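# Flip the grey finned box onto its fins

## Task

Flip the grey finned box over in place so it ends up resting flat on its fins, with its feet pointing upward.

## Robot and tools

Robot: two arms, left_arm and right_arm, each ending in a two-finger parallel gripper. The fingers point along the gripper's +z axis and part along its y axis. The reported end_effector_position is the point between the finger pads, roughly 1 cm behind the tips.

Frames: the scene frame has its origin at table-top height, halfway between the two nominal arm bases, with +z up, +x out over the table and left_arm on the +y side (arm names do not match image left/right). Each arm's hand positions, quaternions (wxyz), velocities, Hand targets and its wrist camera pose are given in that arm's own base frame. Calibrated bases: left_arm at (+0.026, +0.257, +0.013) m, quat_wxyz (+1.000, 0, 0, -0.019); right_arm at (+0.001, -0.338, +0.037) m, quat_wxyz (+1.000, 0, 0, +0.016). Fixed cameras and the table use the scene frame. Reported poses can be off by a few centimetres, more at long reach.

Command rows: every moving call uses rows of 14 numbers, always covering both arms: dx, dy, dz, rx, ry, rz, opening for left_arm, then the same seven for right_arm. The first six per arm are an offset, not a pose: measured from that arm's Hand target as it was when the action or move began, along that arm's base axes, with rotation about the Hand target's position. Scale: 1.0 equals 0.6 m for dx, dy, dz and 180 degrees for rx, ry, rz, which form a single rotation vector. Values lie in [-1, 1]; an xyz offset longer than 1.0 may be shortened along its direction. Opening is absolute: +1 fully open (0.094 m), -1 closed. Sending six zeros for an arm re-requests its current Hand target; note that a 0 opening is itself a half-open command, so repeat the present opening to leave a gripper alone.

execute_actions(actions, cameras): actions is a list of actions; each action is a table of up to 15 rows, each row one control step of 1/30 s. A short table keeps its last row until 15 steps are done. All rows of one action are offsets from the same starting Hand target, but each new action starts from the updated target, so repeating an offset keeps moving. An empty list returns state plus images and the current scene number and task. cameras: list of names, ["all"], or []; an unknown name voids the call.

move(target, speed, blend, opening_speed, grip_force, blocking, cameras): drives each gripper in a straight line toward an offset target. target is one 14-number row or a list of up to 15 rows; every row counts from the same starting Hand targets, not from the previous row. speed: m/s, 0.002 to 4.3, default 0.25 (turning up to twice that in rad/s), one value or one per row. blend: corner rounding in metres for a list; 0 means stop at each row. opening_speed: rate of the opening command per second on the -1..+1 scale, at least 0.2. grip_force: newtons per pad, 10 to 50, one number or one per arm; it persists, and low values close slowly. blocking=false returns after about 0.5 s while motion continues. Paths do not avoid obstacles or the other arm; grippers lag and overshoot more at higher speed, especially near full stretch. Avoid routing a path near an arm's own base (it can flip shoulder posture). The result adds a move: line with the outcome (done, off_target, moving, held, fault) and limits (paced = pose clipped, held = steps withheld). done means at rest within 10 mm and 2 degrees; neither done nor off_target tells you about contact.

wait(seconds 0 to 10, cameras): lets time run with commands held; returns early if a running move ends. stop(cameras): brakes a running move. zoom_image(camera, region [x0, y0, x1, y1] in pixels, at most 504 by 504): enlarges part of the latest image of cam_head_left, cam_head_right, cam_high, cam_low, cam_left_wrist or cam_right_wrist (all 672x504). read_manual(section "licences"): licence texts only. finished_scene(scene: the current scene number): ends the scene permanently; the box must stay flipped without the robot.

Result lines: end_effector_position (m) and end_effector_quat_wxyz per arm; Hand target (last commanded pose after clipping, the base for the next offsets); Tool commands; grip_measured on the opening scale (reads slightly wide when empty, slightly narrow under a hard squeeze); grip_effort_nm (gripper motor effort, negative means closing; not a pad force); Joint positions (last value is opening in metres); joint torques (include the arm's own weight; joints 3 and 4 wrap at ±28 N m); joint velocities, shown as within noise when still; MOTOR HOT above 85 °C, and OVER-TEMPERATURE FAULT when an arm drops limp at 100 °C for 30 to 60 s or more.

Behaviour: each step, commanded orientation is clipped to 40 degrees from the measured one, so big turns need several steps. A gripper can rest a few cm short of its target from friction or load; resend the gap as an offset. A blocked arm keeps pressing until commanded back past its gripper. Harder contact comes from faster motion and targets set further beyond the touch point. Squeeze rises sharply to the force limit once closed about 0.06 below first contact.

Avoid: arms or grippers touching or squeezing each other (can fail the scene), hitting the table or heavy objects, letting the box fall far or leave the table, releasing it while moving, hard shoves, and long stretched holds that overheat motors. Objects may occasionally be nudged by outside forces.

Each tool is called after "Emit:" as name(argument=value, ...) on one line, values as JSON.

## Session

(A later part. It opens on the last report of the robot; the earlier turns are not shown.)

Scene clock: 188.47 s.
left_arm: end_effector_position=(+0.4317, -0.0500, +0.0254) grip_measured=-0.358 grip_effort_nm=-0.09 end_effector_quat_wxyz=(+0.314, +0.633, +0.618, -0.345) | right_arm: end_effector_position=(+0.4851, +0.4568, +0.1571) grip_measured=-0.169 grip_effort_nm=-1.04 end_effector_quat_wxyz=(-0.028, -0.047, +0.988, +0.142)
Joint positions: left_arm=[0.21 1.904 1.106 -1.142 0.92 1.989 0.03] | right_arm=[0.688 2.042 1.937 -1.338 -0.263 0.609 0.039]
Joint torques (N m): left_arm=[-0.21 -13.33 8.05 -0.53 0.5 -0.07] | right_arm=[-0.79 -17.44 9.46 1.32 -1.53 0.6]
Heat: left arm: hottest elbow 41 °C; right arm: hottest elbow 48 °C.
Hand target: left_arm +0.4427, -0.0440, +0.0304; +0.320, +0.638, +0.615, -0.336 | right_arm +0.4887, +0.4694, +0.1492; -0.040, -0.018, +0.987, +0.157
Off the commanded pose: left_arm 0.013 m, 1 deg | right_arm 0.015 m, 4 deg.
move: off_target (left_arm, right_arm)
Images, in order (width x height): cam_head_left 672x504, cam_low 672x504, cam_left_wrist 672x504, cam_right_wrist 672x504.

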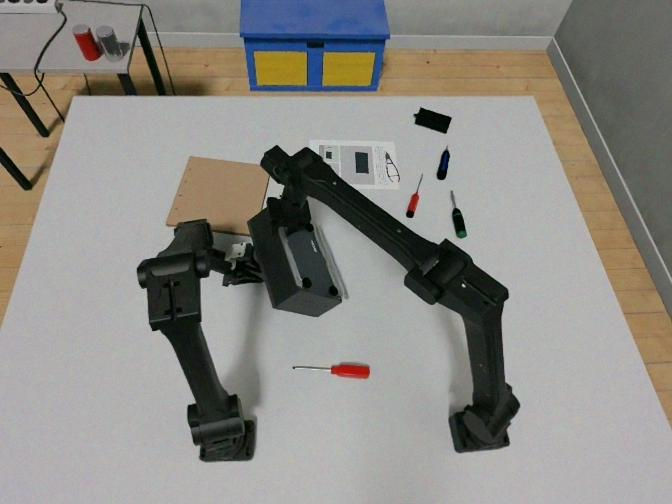

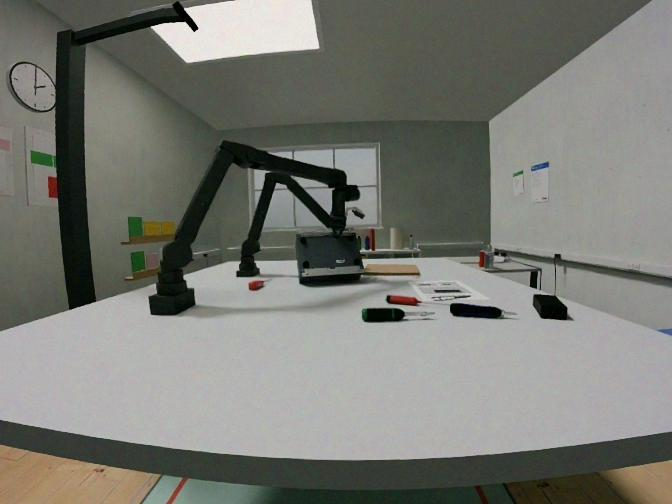

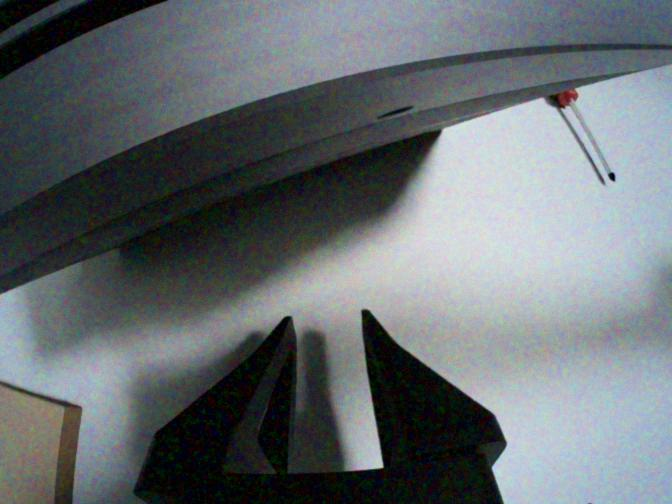

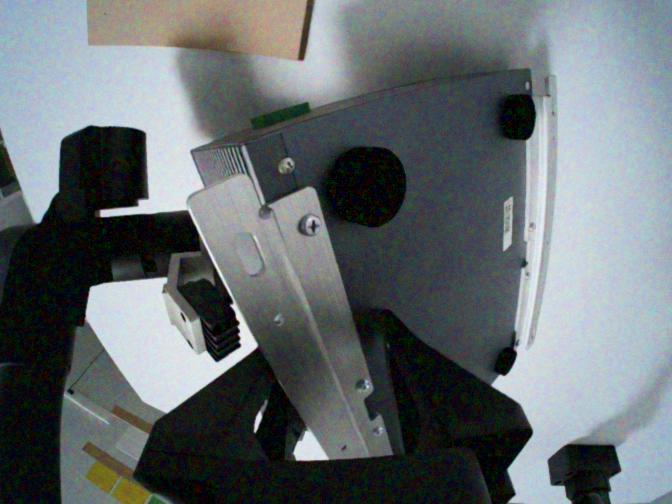

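Emit:
move(target=[[-0.03,0.13,0.1,0,0,0,-0.36,0.0,-0.0,0.0,0,0,0,-0.9],[-0.05,0.22,0.2,0,0,0,-0.36,0.017,-0.123,0.015,0.1,0.014,0,-0.9]], speed=0.08, cameras=["cam_right_wrist","cam_low","cam_left_wrist","cam_head_left"])

Emit:
zoom_image(camera="cam_low", region=[260, 210, 420, 330])

Scene clock: 233.17 s.
left_arm: end_effector_position=(+0.4044, +0.0785, +0.1359) grip_measured=-0.358 grip_effort_nm=-0.09 end_effector_quat_wxyz=(+0.282, +0.586, +0.693, -0.311) | right_arm: end_effector_position=(+0.5027, +0.3826, +0.1626) grip_measured=-0.293 grip_effort_nm=-1.03 end_effector_quat_wxyz=(-0.050, -0.032, +0.953, +0.298)
Joint positions: left_arm=[0.486 1.729 1.24 -1.556 0.755 2.081 0.03] | right_arm=[0.499 1.9 1.663 -1.129 -0.582 0.493 0.033]
Joint torques (N m): left_arm=[-0.03 -13.68 9.94 -0.88 0.4 -0.06] | right_arm=[1.14 -16.85 7.43 1.96 -1.41 0.37]
Heat: left arm: hottest elbow 41 °C; right arm: hottest elbow 46 °C.
Hand target: left_arm +0.4127, +0.0879, +0.1503; +0.320, +0.638, +0.615, -0.336 | right_arm +0.4989, +0.3957, +0.1585; -0.058, -0.021, +0.949, +0.310
Off the commanded pose: left_arm 0.019 m, 12 deg | right_arm 0.014 m, 2 deg.
joint sent to its limit (left arm) — joint 6 (wrist roll), upper limit. The joint targets are off in orientation, not in position.
move: off_target (left_arm, right_arm)
Images, in order (width x height): cam_head_left 672x504, cam_low 672x504, cam_left_wrist 672x504, cam_right_wrist 672x504.

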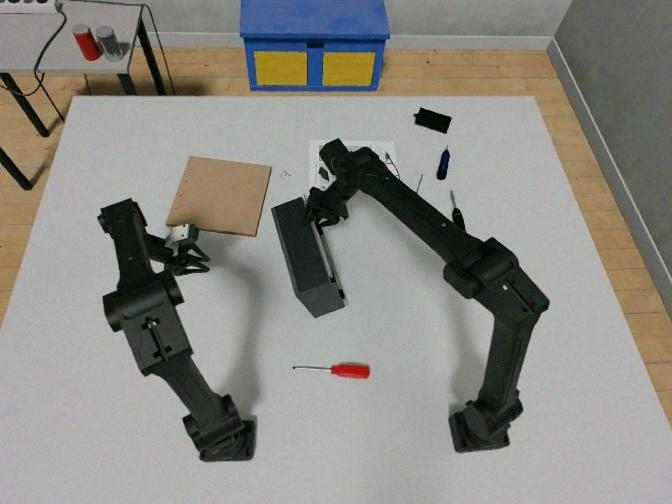

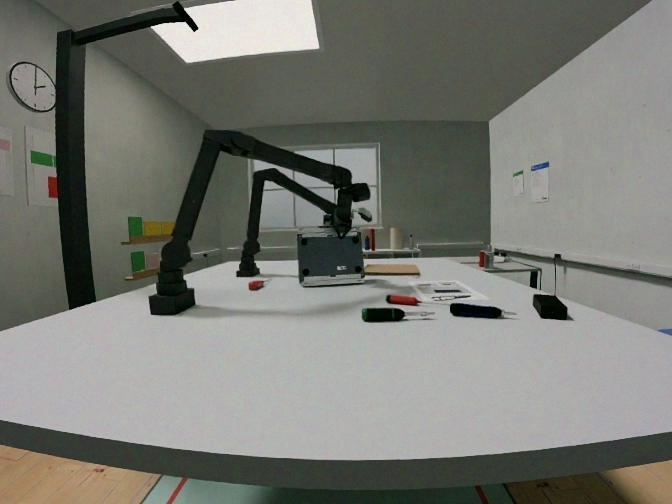

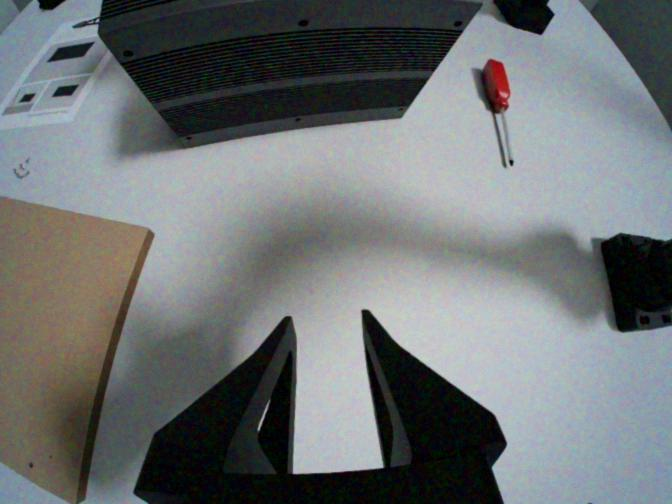

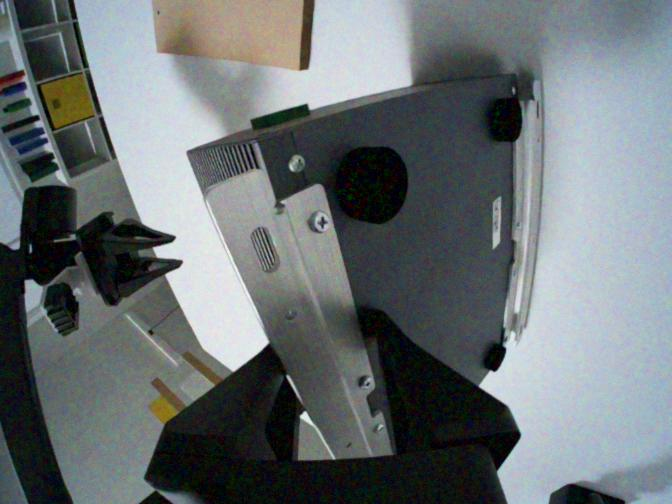

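Scaled by 3.150.

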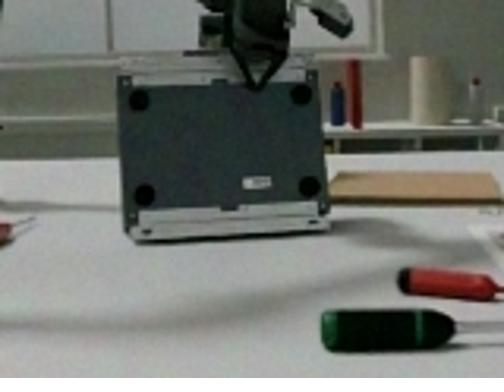

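Emit:
move(target=[[0,0,0,0,0,0,-0.36,0.003,-0.03,0.0,0.02,0.003,0,-0.9],[0,0,0,0,0,0,-0.36,0.003,-0.03,0.0,0.02,0.003,0,0.3]], speed=0.05, opening_speed=0.5, cameras=["cam_right_wrist","cam_low"])

Emit:
zoom_image(camera="cam_low", region=[260, 210, 420, 330])

Scene clock: 242.27 s.
left_arm: end_effector_position=(+0.4043, +0.0785, +0.1359) grip_measured=-0.358 grip_effort_nm=-0.09 end_effector_quat_wxyz=(+0.282, +0.586, +0.693, -0.311) | right_arm: end_effector_position=(+0.5035, +0.3685, +0.1584) grip_measured=+0.298 grip_effort_nm=0.07 end_effector_quat_wxyz=(-0.061, -0.018, +0.939, +0.337)
Joint positions: left_arm=[0.486 1.729 1.24 -1.557 0.755 2.081 0.03] | right_arm=[0.458 1.884 1.603 -1.076 -0.672 0.495 0.061]
Joint torques (N m): left_arm=[0.03 -13.74 9.96 -0.81 0.41 -0.06] | right_arm=[0.56 -16.91 7.94 1.13 -0.55 0.06]
Heat: left arm: hottest elbow 42 °C; right arm: hottest elbow 45 °C.
Hand target: left_arm +0.4127, +0.0879, +0.1503; +0.320, +0.638, +0.615, -0.336 | right_arm +0.5007, +0.3777, +0.1583; -0.062, -0.021, +0.938, +0.340
Off the commanded pose: left_arm 0.019 m, 12 deg | right_arm 0.010 m, 1 deg.
joint sent to its limit (left arm) — joint 6 (wrist roll), upper limit. The joint targets are off in orientation, not in position.
move: off_target (left_arm); target 2's new opening was sent with right_arm's hand 0.012 m and 2 deg from that target
Images, in order (width x height): cam_low 672x504, cam_right_wrist 672x504.

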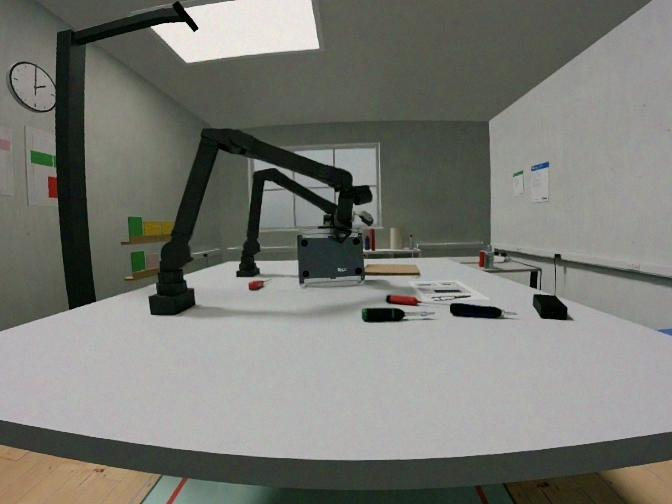

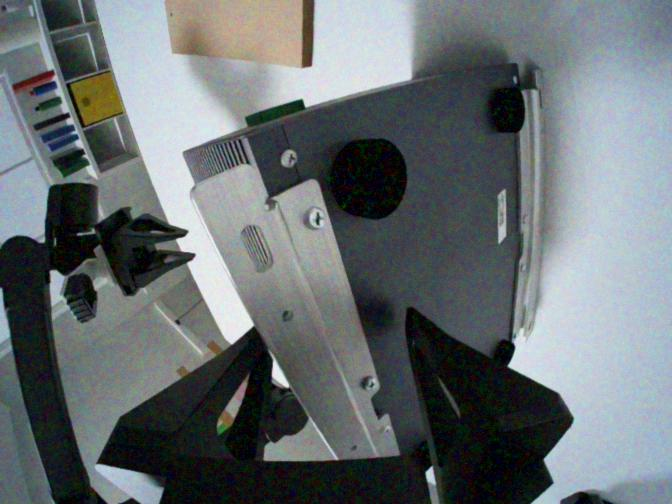

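Scaled by 3.150.

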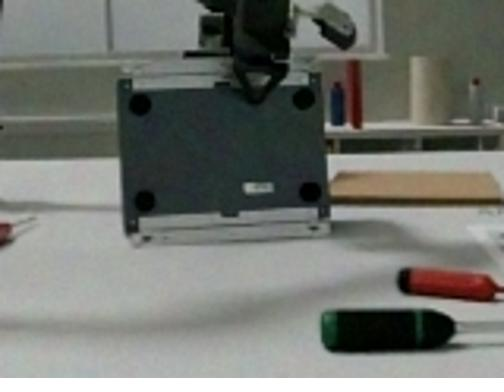

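Emit:
move(target=[[0,0,0,0,0,0,-0.36,0.02,-0.105,0.126,0,0,0,0.3],[0.0,-0.1,0.27,0.0885,0.151,0.253,0.3,-0.03,-0.42,0.13,0,0,0,0.3],[0.05,-0.513,0.2,0.177,0.3018,0.5056,0.3,-0.03,-0.42,0.13,0,0,0,0.3]], speed=[0.08,0.2,0.15], blend=[0,0.04,0], cameras=["cam_right_wrist","cam_left_wrist","cam_head_left"])

Scene clock: 275.60 s.
left_arm: end_effector_position=(+0.4325, -0.2125, +0.2632) grip_measured=+0.297 grip_effort_nm=0.17 end_effector_quat_wxyz=(+0.005, -0.110, +0.990, -0.085) | right_arm: end_effector_position=(+0.4838, +0.1307, +0.2294) grip_measured=+0.299 grip_effort_nm=0.07 end_effector_quat_wxyz=(-0.068, -0.020, +0.938, +0.340)
Joint positions: left_arm=[-0.404 1.536 1.528 -1.47 0.144 -0.632 0.061] | right_arm=[0.04 1.713 1.553 -1.561 -0.695 -0.057 0.061]
Joint torques (N m): left_arm=[-1.44 -10.29 12.6 0.46 0 -0.32] | right_arm=[-1.61 -15.5 7.79 0.13 -0.35 -0.18]
Heat: left arm: hottest elbow 45 °C; right arm: hottest elbow 42 °C.
Hand target: left_arm +0.4428, -0.2197, +0.2704; +0.009, -0.113, +0.990, -0.087 | right_arm +0.4827, +0.1257, +0.2362; -0.062, -0.021, +0.938, +0.340
Off the commanded pose: left_arm 0.014 m, 1 deg | right_arm 0.009 m, 1 deg.
move: off_target (left_arm); blend cut to 0 m at target 2; target 2's new opening was sent with left_arm's hand 0.020 m and 2 deg from that target
Images, in order (width x height): cam_head_left 672x504, cam_left_wrist 672x504, cam_right_wrist 672x504.

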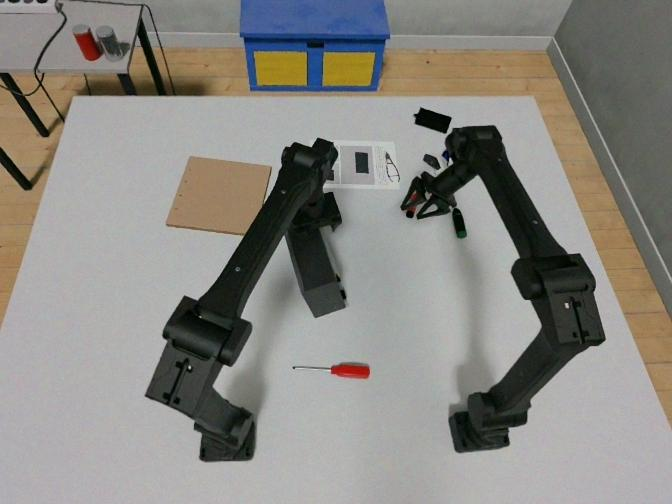

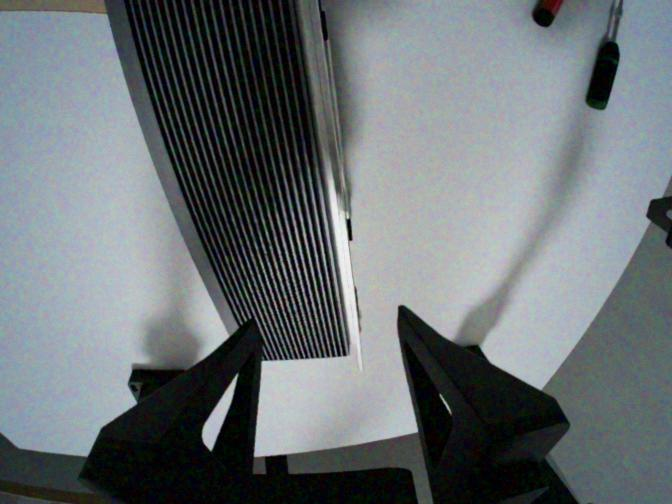

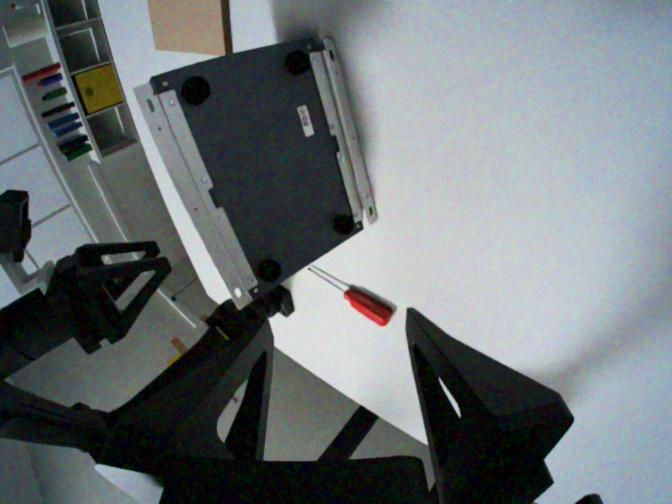

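Emit:
move(target=[0.087,-0.002,-0.09,0,0,0.028,0.3,0,0,0,0,0,0,0.3], speed=0.1, cameras=["cam_right_wrist","cam_left_wrist"])

Scene clock: 288.33 s.
left_arm: end_effector_position=(+0.4764, -0.2184, +0.2100) grip_measured=+0.297 grip_effort_nm=0.16 end_effector_quat_wxyz=(-0.001, -0.148, +0.986, -0.079) | right_arm: end_effector_position=(+0.4838, +0.1307, +0.2294) grip_measured=+0.299 grip_effort_nm=0.07 end_effector_quat_wxyz=(-0.068, -0.020, +0.938, +0.340)
Joint positions: left_arm=[-0.383 1.664 1.544 -1.372 0.138 -0.686 0.061] | right_arm=[0.04 1.713 1.553 -1.561 -0.695 -0.057 0.061]
Joint torques (N m): left_arm=[-0.03 -12.28 12.46 1.21 0 -0.34] | right_arm=[-1.08 -15.91 7.71 0.09 -0.35 -0.19]
Heat: left arm: hottest elbow 45 °C; right arm: hottest elbow 42 °C.
Hand target: left_arm +0.4951, -0.2210, +0.2164; +0.013, -0.157, +0.984, -0.086 | right_arm +0.4827, +0.1257, +0.2362; -0.062, -0.021, +0.938, +0.340
Off the commanded pose: left_arm 0.020 m, 2 deg | right_arm 0.008 m, 1 deg.
move: off_target (left_arm)
Images, in order (width x height): cam_left_wrist 672x504, cam_right_wrist 672x504.

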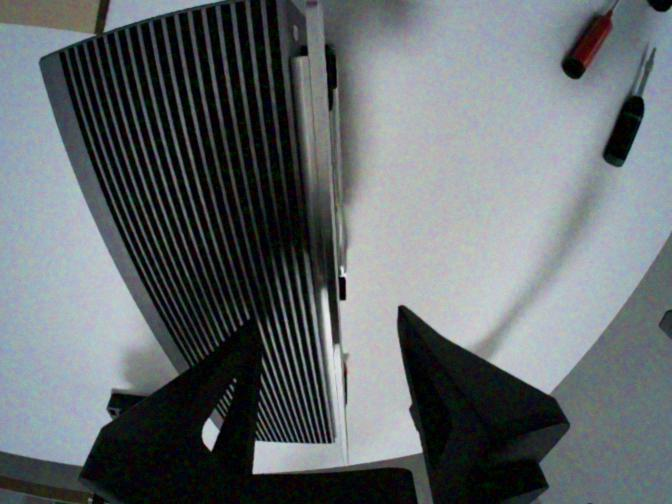

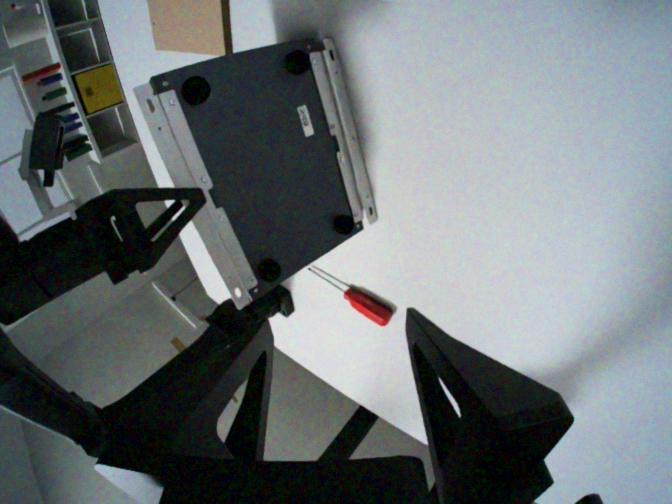

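Emit:
move(target=[0.003,-0.012,-0.06,0,0,0,0.3,0,0,0,0,0,0,0.3], speed=0.05, cameras=["cam_right_wrist","cam_left_wrist"])

Emit:
zoom_image(camera="cam_right_wrist", region=[80, 100, 330, 350])

Scene clock: 294.40 s.
left_arm: end_effector_position=(+0.4936, -0.2247, +0.2066) grip_measured=+0.297 grip_effort_nm=0.16 end_effector_quat_wxyz=(+0.026, -0.152, +0.984, -0.094) | right_arm: end_effector_position=(+0.4838, +0.1307, +0.2294) grip_measured=+0.299 grip_effort_nm=0.07 end_effector_quat_wxyz=(-0.068, -0.020, +0.938, +0.340)
Joint positions: left_arm=[-0.383 1.673 1.543 -1.298 0.135 -0.7 0.061] | right_arm=[0.04 1.713 1.553 -1.561 -0.695 -0.057 0.061]
Joint torques (N m): left_arm=[-1.03 -11.34 7.69 1.94 0.05 -0.25] | right_arm=[-1.14 -15.15 7.65 -0.02 -0.38 -0.14]
Heat: left arm: hottest elbow 45 °C; right arm: hottest elbow 42 °C.
Hand target: left_arm +0.4968, -0.2282, +0.1803; +0.013, -0.156, +0.984, -0.086 | right_arm +0.4827, +0.1257, +0.2362; -0.062, -0.021, +0.938, +0.340
Off the commanded pose: left_arm 0.027 m, 2 deg | right_arm 0.008 m, 1 deg.
move: off_target (left_arm)
Images, in order (width x height): cam_left_wrist 672x504, cam_right_wrist 672x504.

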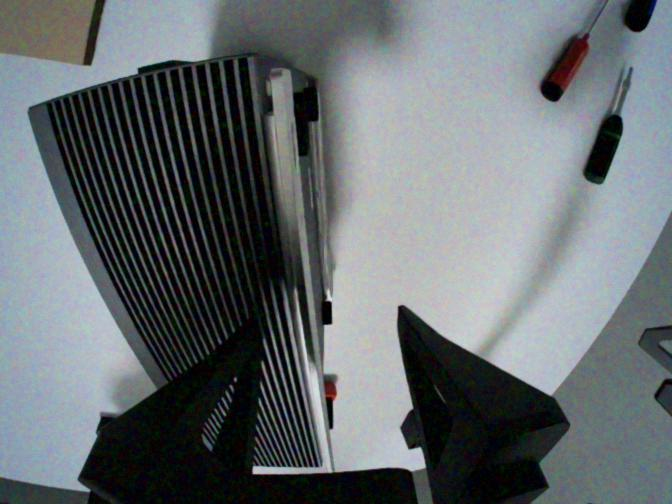

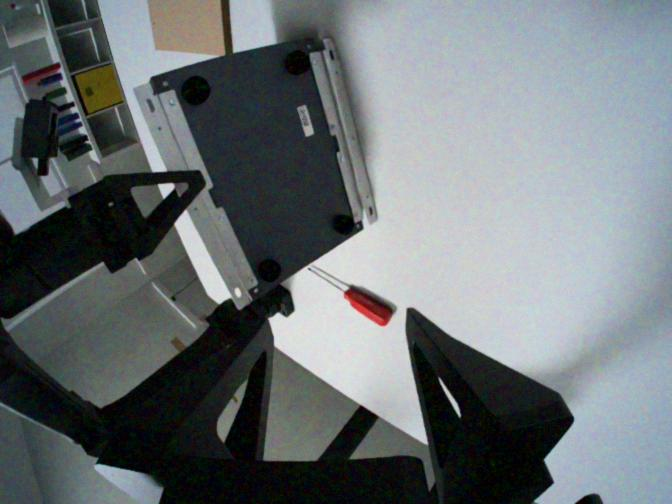

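Scaled by 2.016 from the camera's 672x504 image, which has a finer 960x720 frame.

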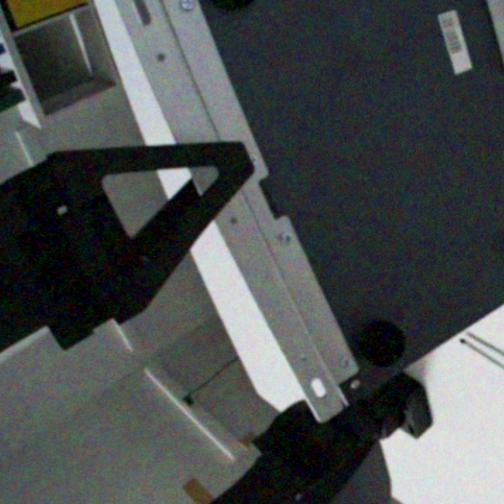

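Emit:
move(target=[-0.015,0.015,0.03,0,0,0,0.3,0,0,0,0,0,0,0.3], speed=0.05)

Emit:
move(target=[0.0,0.0,0.0,0,0,0,-1,0,0,0,0,0,0,0.3], opening_speed=0.5, cameras=["cam_left_wrist","cam_right_wrist"])

Scene clock: 300.33 s.
left_arm: end_effector_position=(+0.4933, -0.2246, +0.2070) grip_measured=+0.297 grip_effort_nm=0.16 end_effector_quat_wxyz=(+0.026, -0.152, +0.983, -0.094) | right_arm: end_effector_position=(+0.4838, +0.1307, +0.2294) grip_measured=+0.299 grip_effort_nm=0.07 end_effector_quat_wxyz=(-0.068, -0.020, +0.938, +0.340)
Joint positions: left_arm=[-0.383 1.673 1.543 -1.299 0.135 -0.7 0.061] | right_arm=[0.04 1.713 1.553 -1.561 -0.695 -0.057 0.061]
Joint torques (N m): left_arm=[-0.32 -13.98 7.83 0.49 0.11 -0.18] | right_arm=[-1.49 -15.91 7.76 0.01 -0.36 -0.16]
Heat: left arm: hottest elbow 45 °C; right arm: hottest elbow 42 °C.
Hand target: left_arm +0.4877, -0.2191, +0.1983; +0.013, -0.156, +0.984, -0.086 | right_arm +0.4827, +0.1257, +0.2362; -0.062, -0.021, +0.938, +0.340
Off the commanded pose: left_arm 0.012 m, 2 deg | right_arm 0.008 m, 1 deg.
move: off_target (left_arm)

Scene clock: 303.17 s.
left_arm: end_effector_position=(+0.4901, -0.2159, +0.2056) grip_measured=-0.809 grip_effort_nm=-1.00 end_effector_quat_wxyz=(+0.022, -0.150, +0.984, -0.089) | right_arm: end_effector_position=(+0.4838, +0.1307, +0.2294) grip_measured=+0.299 grip_effort_nm=0.07 end_effector_quat_wxyz=(-0.068, -0.020, +0.938, +0.340)
Joint positions: left_arm=[-0.371 1.665 1.53 -1.308 0.133 -0.682 0.009] | right_arm=[0.04 1.713 1.553 -1.561 -0.695 -0.057 0.061]
Joint torques (N m): left_arm=[-1.32 -13.22 8.76 0.83 0.18 -0.38] | right_arm=[-1.55 -15.5 7.72 -0.1 -0.34 -0.19]
Heat: left arm: hottest elbow 45 °C; right arm: hottest elbow 42 °C.
Hand target: left_arm +0.4878, -0.2193, +0.1985; +0.013, -0.156, +0.984, -0.086 | right_arm +0.4827, +0.1257, +0.2362; -0.062, -0.021, +0.938, +0.340
Off the commanded pose: left_arm 0.008 m, 1 deg | right_arm 0.008 m, 1 deg.
move: done
Images, in order (width x height): cam_left_wrist 672x504, cam_right_wrist 672x504.

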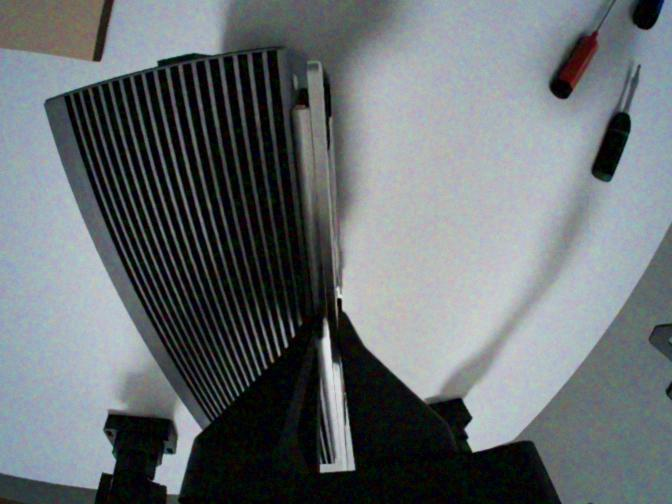

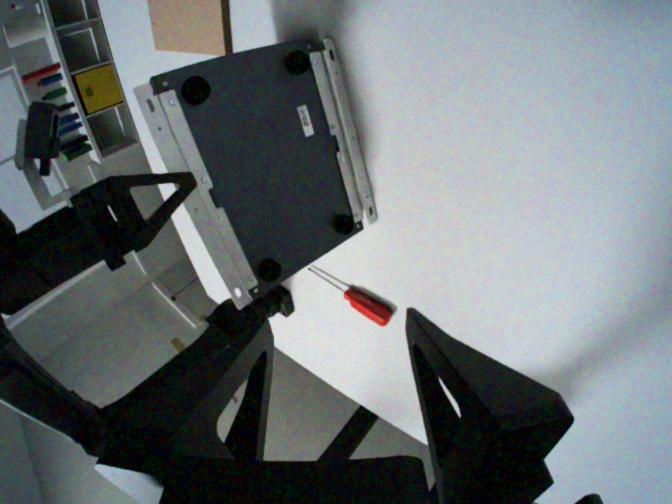

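Emit:
move(target=[[-0.036,0.116,0.025,-0.106,-0.033,0,-1,0,0,0,0,0,0,0.3],[-0.071,0.228,-0.003,-0.212,-0.066,0,-1,0,0,0,0,0,0,0.3]], speed=0.06, blend=[0.02,0], cameras=["cam_left_wrist","cam_right_wrist"])

Scene clock: 318.23 s.
left_arm: end_effector_position=(+0.4462, -0.0676, +0.1885) grip_measured=-0.818 grip_effort_nm=-1.00 end_effector_quat_wxyz=(+0.067, -0.150, +0.902, -0.400) | right_arm: end_effector_position=(+0.4838, +0.1307, +0.2294) grip_measured=+0.299 grip_effort_nm=0.07 end_effector_quat_wxyz=(-0.068, -0.020, +0.938, +0.340)
Joint positions: left_arm=[0.135 1.43 1.062 -0.991 0.813 -0.287 0.009] | right_arm=[0.04 1.713 1.553 -1.561 -0.695 -0.057 0.061]
Joint torques (N m): left_arm=[-2.84 -10.34 8.87 1.11 2.03 -0.33] | right_arm=[-1.9 -15.68 7.84 -0.05 -0.37 -0.19]
Heat: left arm: hottest elbow 44 °C; right arm: hottest elbow 42 °C.
Hand target: left_arm +0.4452, -0.0824, +0.1966; +0.062, -0.143, +0.895, -0.418 | right_arm +0.4827, +0.1257, +0.2362; -0.062, -0.021, +0.938, +0.340
Off the commanded pose: left_arm 0.017 m, 3 deg | right_arm 0.008 m, 1 deg.
move: off_target (left_arm)
Images, in order (width x height): cam_left_wrist 672x504, cam_right_wrist 672x504.

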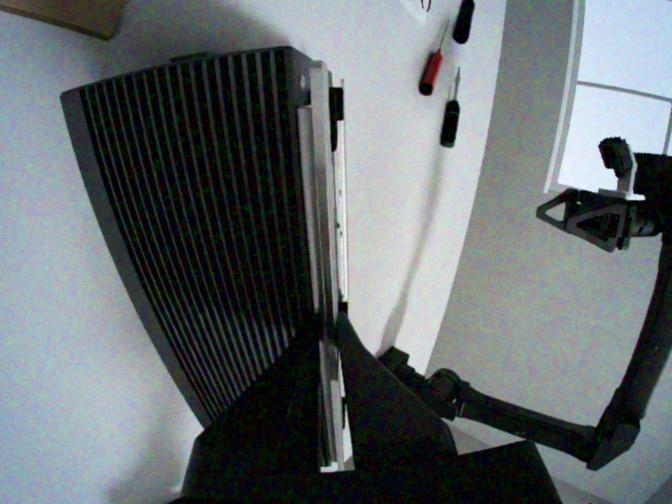

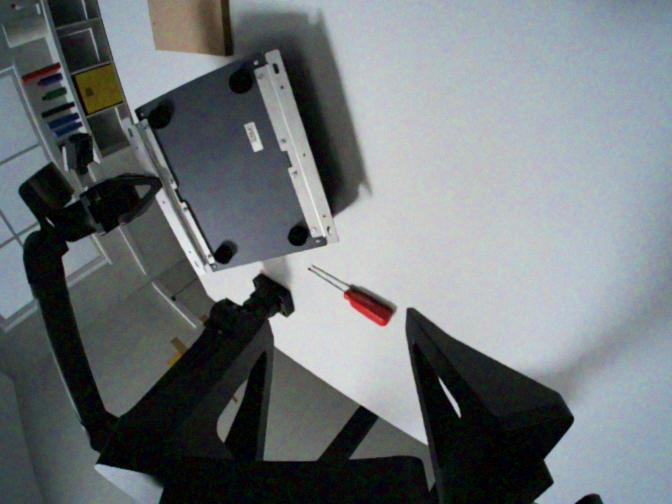

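Emit:
move(target=[-0.06,-0.22,0.0,0,0,0,-1,0,-0.07,0,0,0,0,0.3], speed=0.06, cameras=["cam_left_wrist","cam_right_wrist","cam_head_left"])

Scene clock: 333.80 s.
left_arm: end_effector_position=(+0.4088, -0.1913, +0.1720) grip_measured=-0.852 grip_effort_nm=-1.00 end_effector_quat_wxyz=(+0.053, -0.167, +0.902, -0.394) | right_arm: end_effector_position=(+0.4782, +0.0909, +0.2305) grip_measured=+0.299 grip_effort_nm=0.07 end_effector_quat_wxyz=(-0.070, -0.021, +0.937, +0.340)
Joint positions: left_arm=[-0.188 1.321 0.896 -0.67 0.692 -0.729 0.007] | right_arm=[-0.038 1.713 1.553 -1.63 -0.681 -0.162 0.061]
Joint torques (N m): left_arm=[-4.42 -10.05 10.58 2.32 1.63 -0.37] | right_arm=[-1.55 -14.33 8.76 -0.14 -0.33 -0.18]
Heat: left arm: hottest elbow 43 °C; right arm: hottest elbow 42 °C.
Hand target: left_arm +0.4091, -0.2145, +0.1966; +0.061, -0.143, +0.895, -0.418 | right_arm +0.4826, +0.0837, +0.2362; -0.062, -0.021, +0.938, +0.340
Off the commanded pose: left_arm 0.034 m, 4 deg | right_arm 0.010 m, 1 deg.
move: off_target (left_arm)
Images, in order (width x height): cam_head_left 672x504, cam_left_wrist 672x504, cam_right_wrist 672x504.

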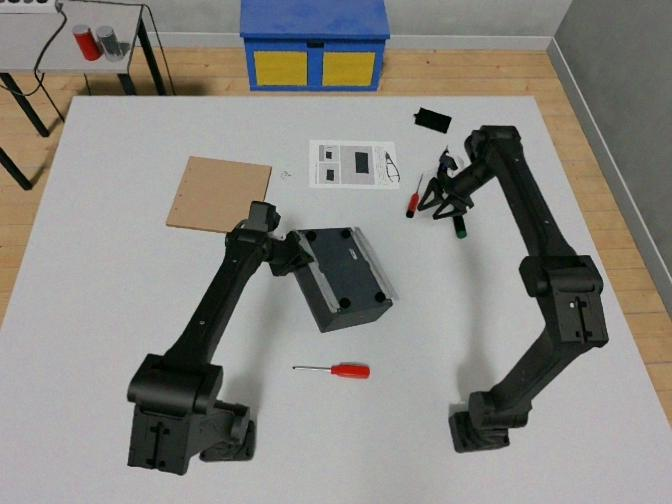

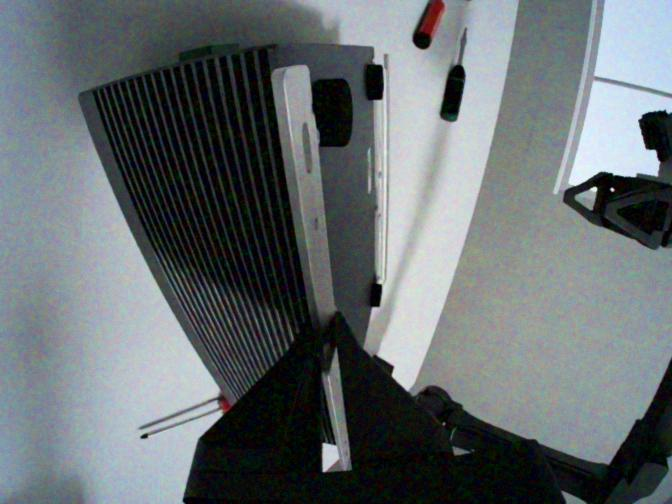

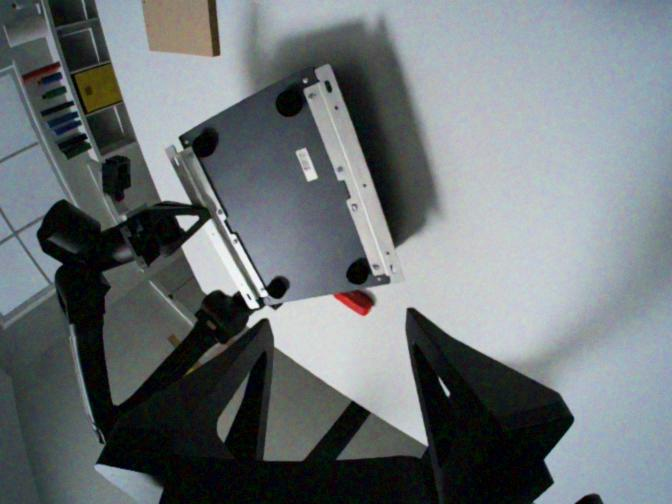

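Emit:
move(target=[[-0.035,0.097,-0.06,-0.1045,-0.038,0,-1,0,0,0,0,0,0,0.3],[-0.05,0.14,-0.115,-0.167,-0.06,0,-1,0,0,0,0,0,0,0.3]], speed=0.05, blend=[0.02,0], cameras=["cam_left_wrist","cam_right_wrist","cam_low"])

Emit:
zoom_image(camera="cam_low", region=[270, 230, 400, 310])

Scene clock: 349.17 s.
left_arm: end_effector_position=(+0.3627, -0.1350, +0.0914) grip_measured=-0.856 grip_effort_nm=-1.01 end_effector_quat_wxyz=(+0.074, -0.148, +0.765, -0.622) | right_arm: end_effector_position=(+0.4781, +0.0909, +0.2307) grip_measured=+0.299 grip_effort_nm=0.07 end_effector_quat_wxyz=(-0.069, -0.022, +0.937, +0.340)
Joint positions: left_arm=[0.088 1.517 0.469 0.262 1.262 -0.88 0.007] | right_arm=[-0.038 1.713 1.553 -1.63 -0.681 -0.162 0.061]
Joint torques (N m): left_arm=[0.62 -10.23 8.28 3.64 2.86 -0.44] | right_arm=[-1.79 -14.45 8.75 -0.32 -0.38 -0.17]
Heat: left arm: hottest elbow 44 °C; right arm: hottest elbow 42 °C.
Hand target: left_arm +0.3791, -0.1305, +0.1276; +0.105, -0.114, +0.747, -0.647 | right_arm +0.4826, +0.0837, +0.2364; -0.062, -0.022, +0.938, +0.340
Off the commanded pose: left_arm 0.040 m, 6 deg | right_arm 0.010 m, 1 deg.
move: off_target (left_arm)
Images, in order (width x height): cam_low 672x504, cam_left_wrist 672x504, cam_right_wrist 672x504.

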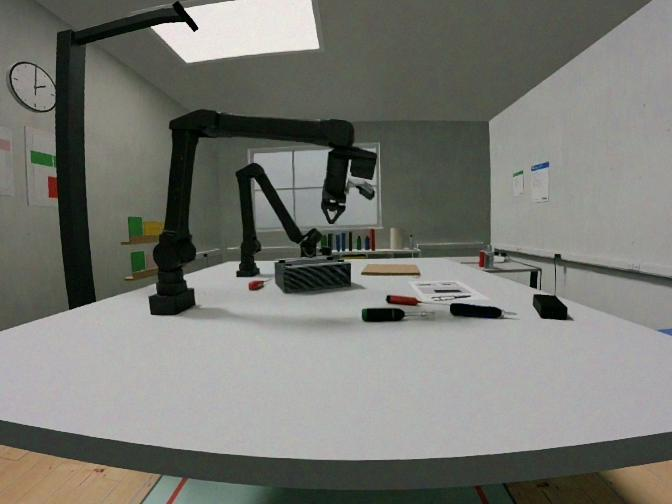

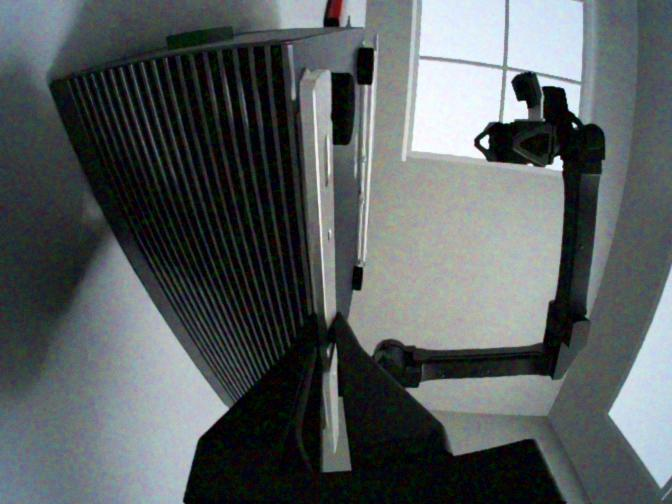

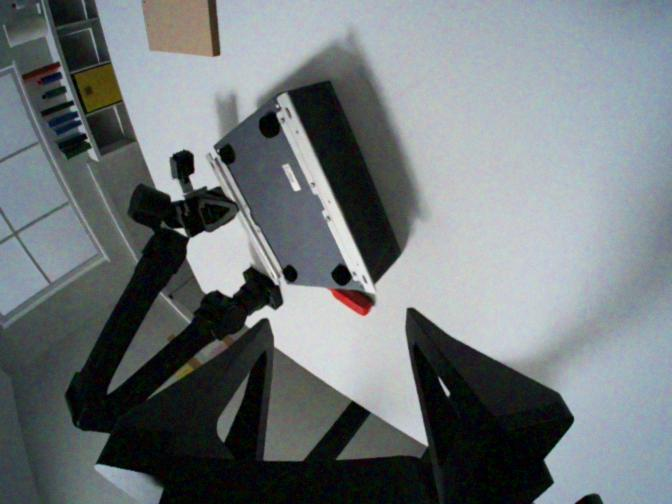

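Scaled by 3.877.

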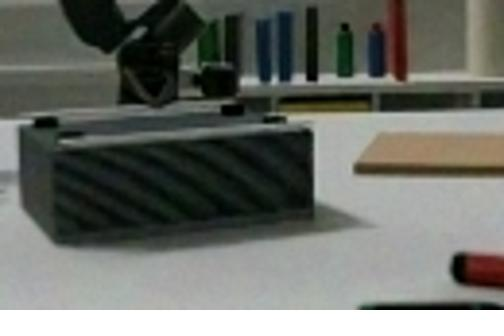

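Emit:
move(target=[-0.015,0.0,-0.055,-0.04,-0.015,0,-1,0,0,0,0,0,0,0.3], speed=0.05, cameras=["cam_head_left","cam_high","cam_low"])

Emit:
zoom_image(camera="cam_head_left", region=[240, 210, 420, 400])

Emit:
zoom_image(camera="cam_high", region=[220, 150, 420, 320])

Scene clock: 362.37 s.
left_arm: end_effector_position=(+0.3604, -0.1335, +0.0855) grip_measured=-0.851 grip_effort_nm=-1.01 end_effector_quat_wxyz=(+0.100, -0.112, +0.710, -0.688) | right_arm: end_effector_position=(+0.4781, +0.0909, +0.2307) grip_measured=+0.299 grip_effort_nm=0.07 end_effector_quat_wxyz=(-0.069, -0.022, +0.937, +0.340)
Joint positions: left_arm=[0.107 1.815 0.397 1.247 1.374 -1.414 0.007] | right_arm=[-0.038 1.713 1.553 -1.63 -0.681 -0.162 0.061]
Joint torques (N m): left_arm=[-0.21 -9 4.25 3.48 0.14 -0.46] | right_arm=[-2.2 -14.21 8.77 -0.16 -0.33 -0.23]
Heat: left arm: hottest elbow 43 °C; right arm: hottest elbow 42 °C.
Hand target: left_arm +0.3702, -0.1304, +0.0947; +0.116, -0.105, +0.702, -0.695 | right_arm +0.4826, +0.0837, +0.2364; -0.062, -0.022, +0.938, +0.340
Off the commanded pose: left_arm 0.014 m, 2 deg | right_arm 0.010 m, 1 deg.
move: off_target (left_arm)
Images, in order (width x height): cam_head_left 672x504, cam_high 672x504, cam_low 672x504.

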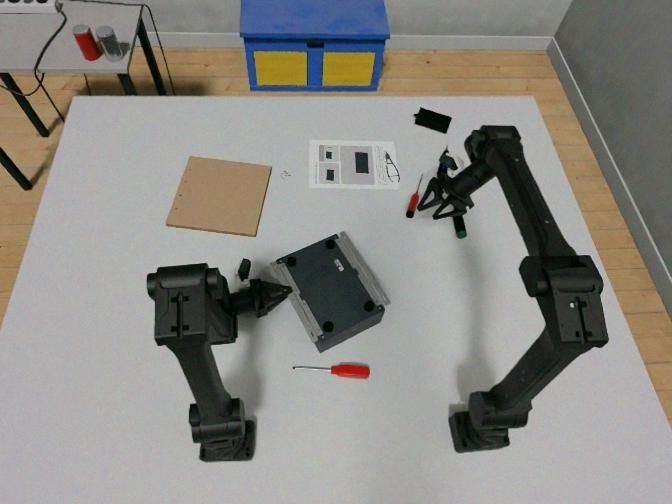

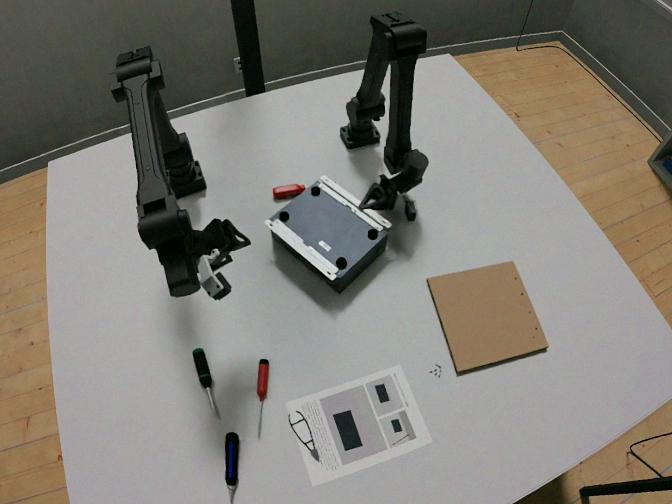

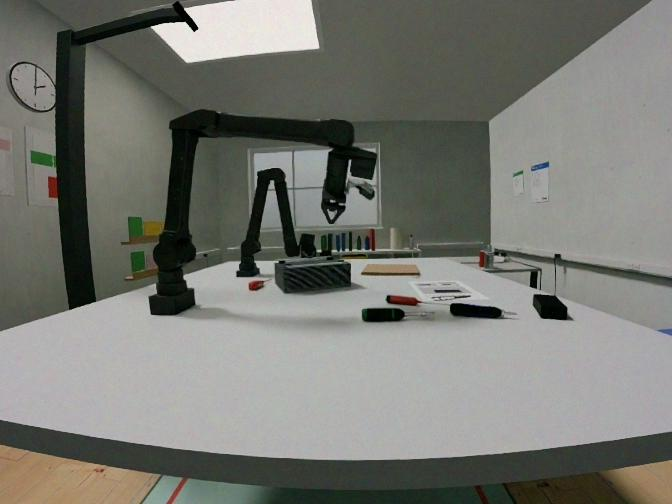

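Scaled by 2.653.

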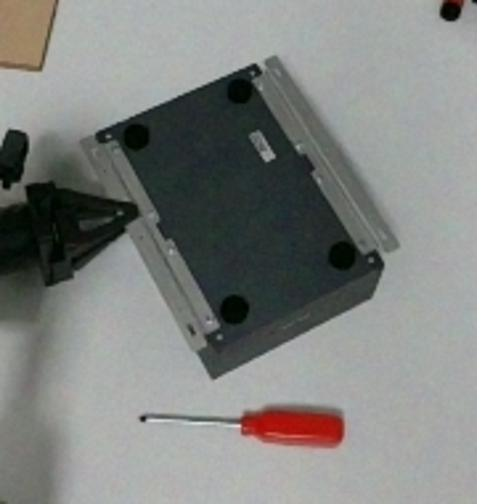

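Scaled by 2.520.

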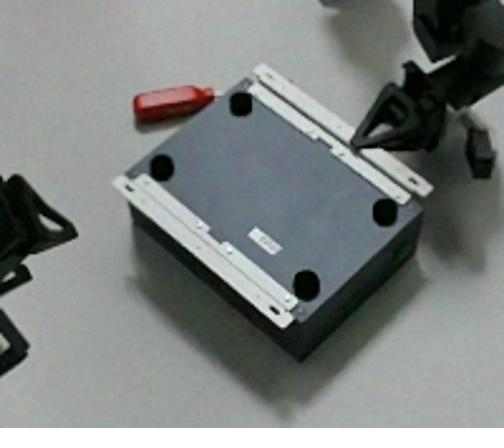

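Emit:
move(target=[[0.08,0.01,0.0,0,0,-0.07,-1,0,0,0,0,0,0,0.3],[0.16,0.02,0.0,0,0,-0.15,-1,0,0,0,0,0,0,0.3]], speed=0.05, blend=[0.02,0], cameras=["cam_head_left","cam_high","cam_low"])

Scene clock: 383.23 s.
left_arm: end_effector_position=(+0.4386, -0.1273, +0.0853) grip_measured=-0.841 grip_effort_nm=-1.01 end_effector_quat_wxyz=(+0.039, -0.047, +0.707, -0.705) | right_arm: end_effector_position=(+0.4781, +0.0909, +0.2307) grip_measured=+0.299 grip_effort_nm=0.07 end_effector_quat_wxyz=(-0.069, -0.022, +0.937, +0.340)
Joint positions: left_arm=[0.11 1.912 0.707 0.903 1.558 -1.28 0.007] | right_arm=[-0.038 1.713 1.553 -1.63 -0.681 -0.162 0.061]
Joint torques (N m): left_arm=[0.38 -11.16 9.61 1.29 0.24 -0.29] | right_arm=[-2.14 -14.1 8.76 -0.18 -0.33 -0.21]
Heat: left arm: hottest elbow 42 °C; right arm: hottest elbow 43 °C.
Hand target: left_arm +0.4662, -0.1185, +0.0947; -0.050, +0.062, +0.707, -0.703 | right_arm +0.4826, +0.0837, +0.2364; -0.062, -0.022, +0.938, +0.340
Off the commanded pose: left_arm 0.030 m, 16 deg | right_arm 0.010 m, 1 deg.
joint read past its limit (left arm) — joint 5 (wrist yaw), upper limit.
joint sent to its limit (left arm) — joint 5 (wrist yaw), upper limit. The joint targets are off in orientation, not in position.
move: off_target (left_arm)
Images, in order (width x height): cam_head_left 672x504, cam_high 672x504, cam_low 672x504.

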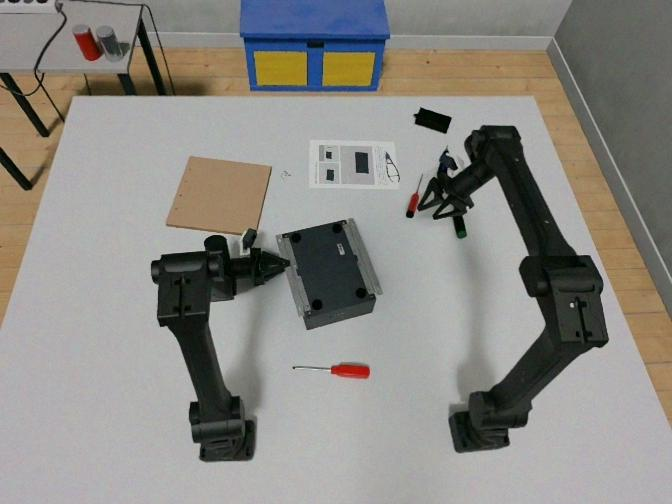

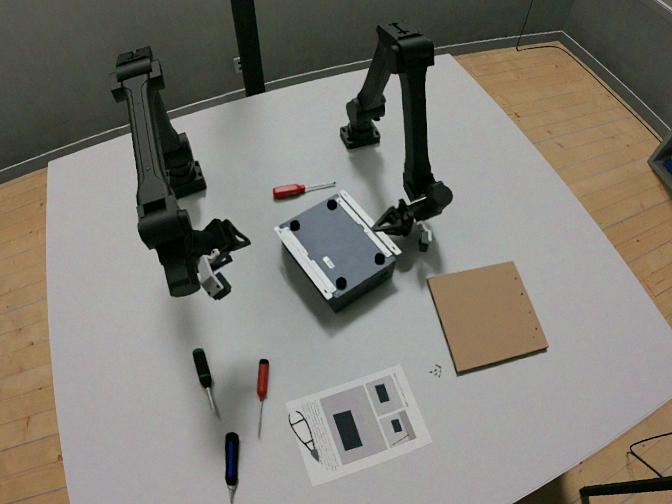

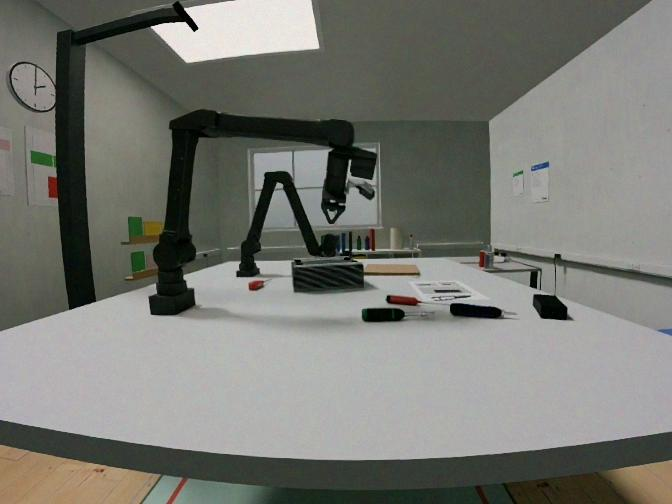

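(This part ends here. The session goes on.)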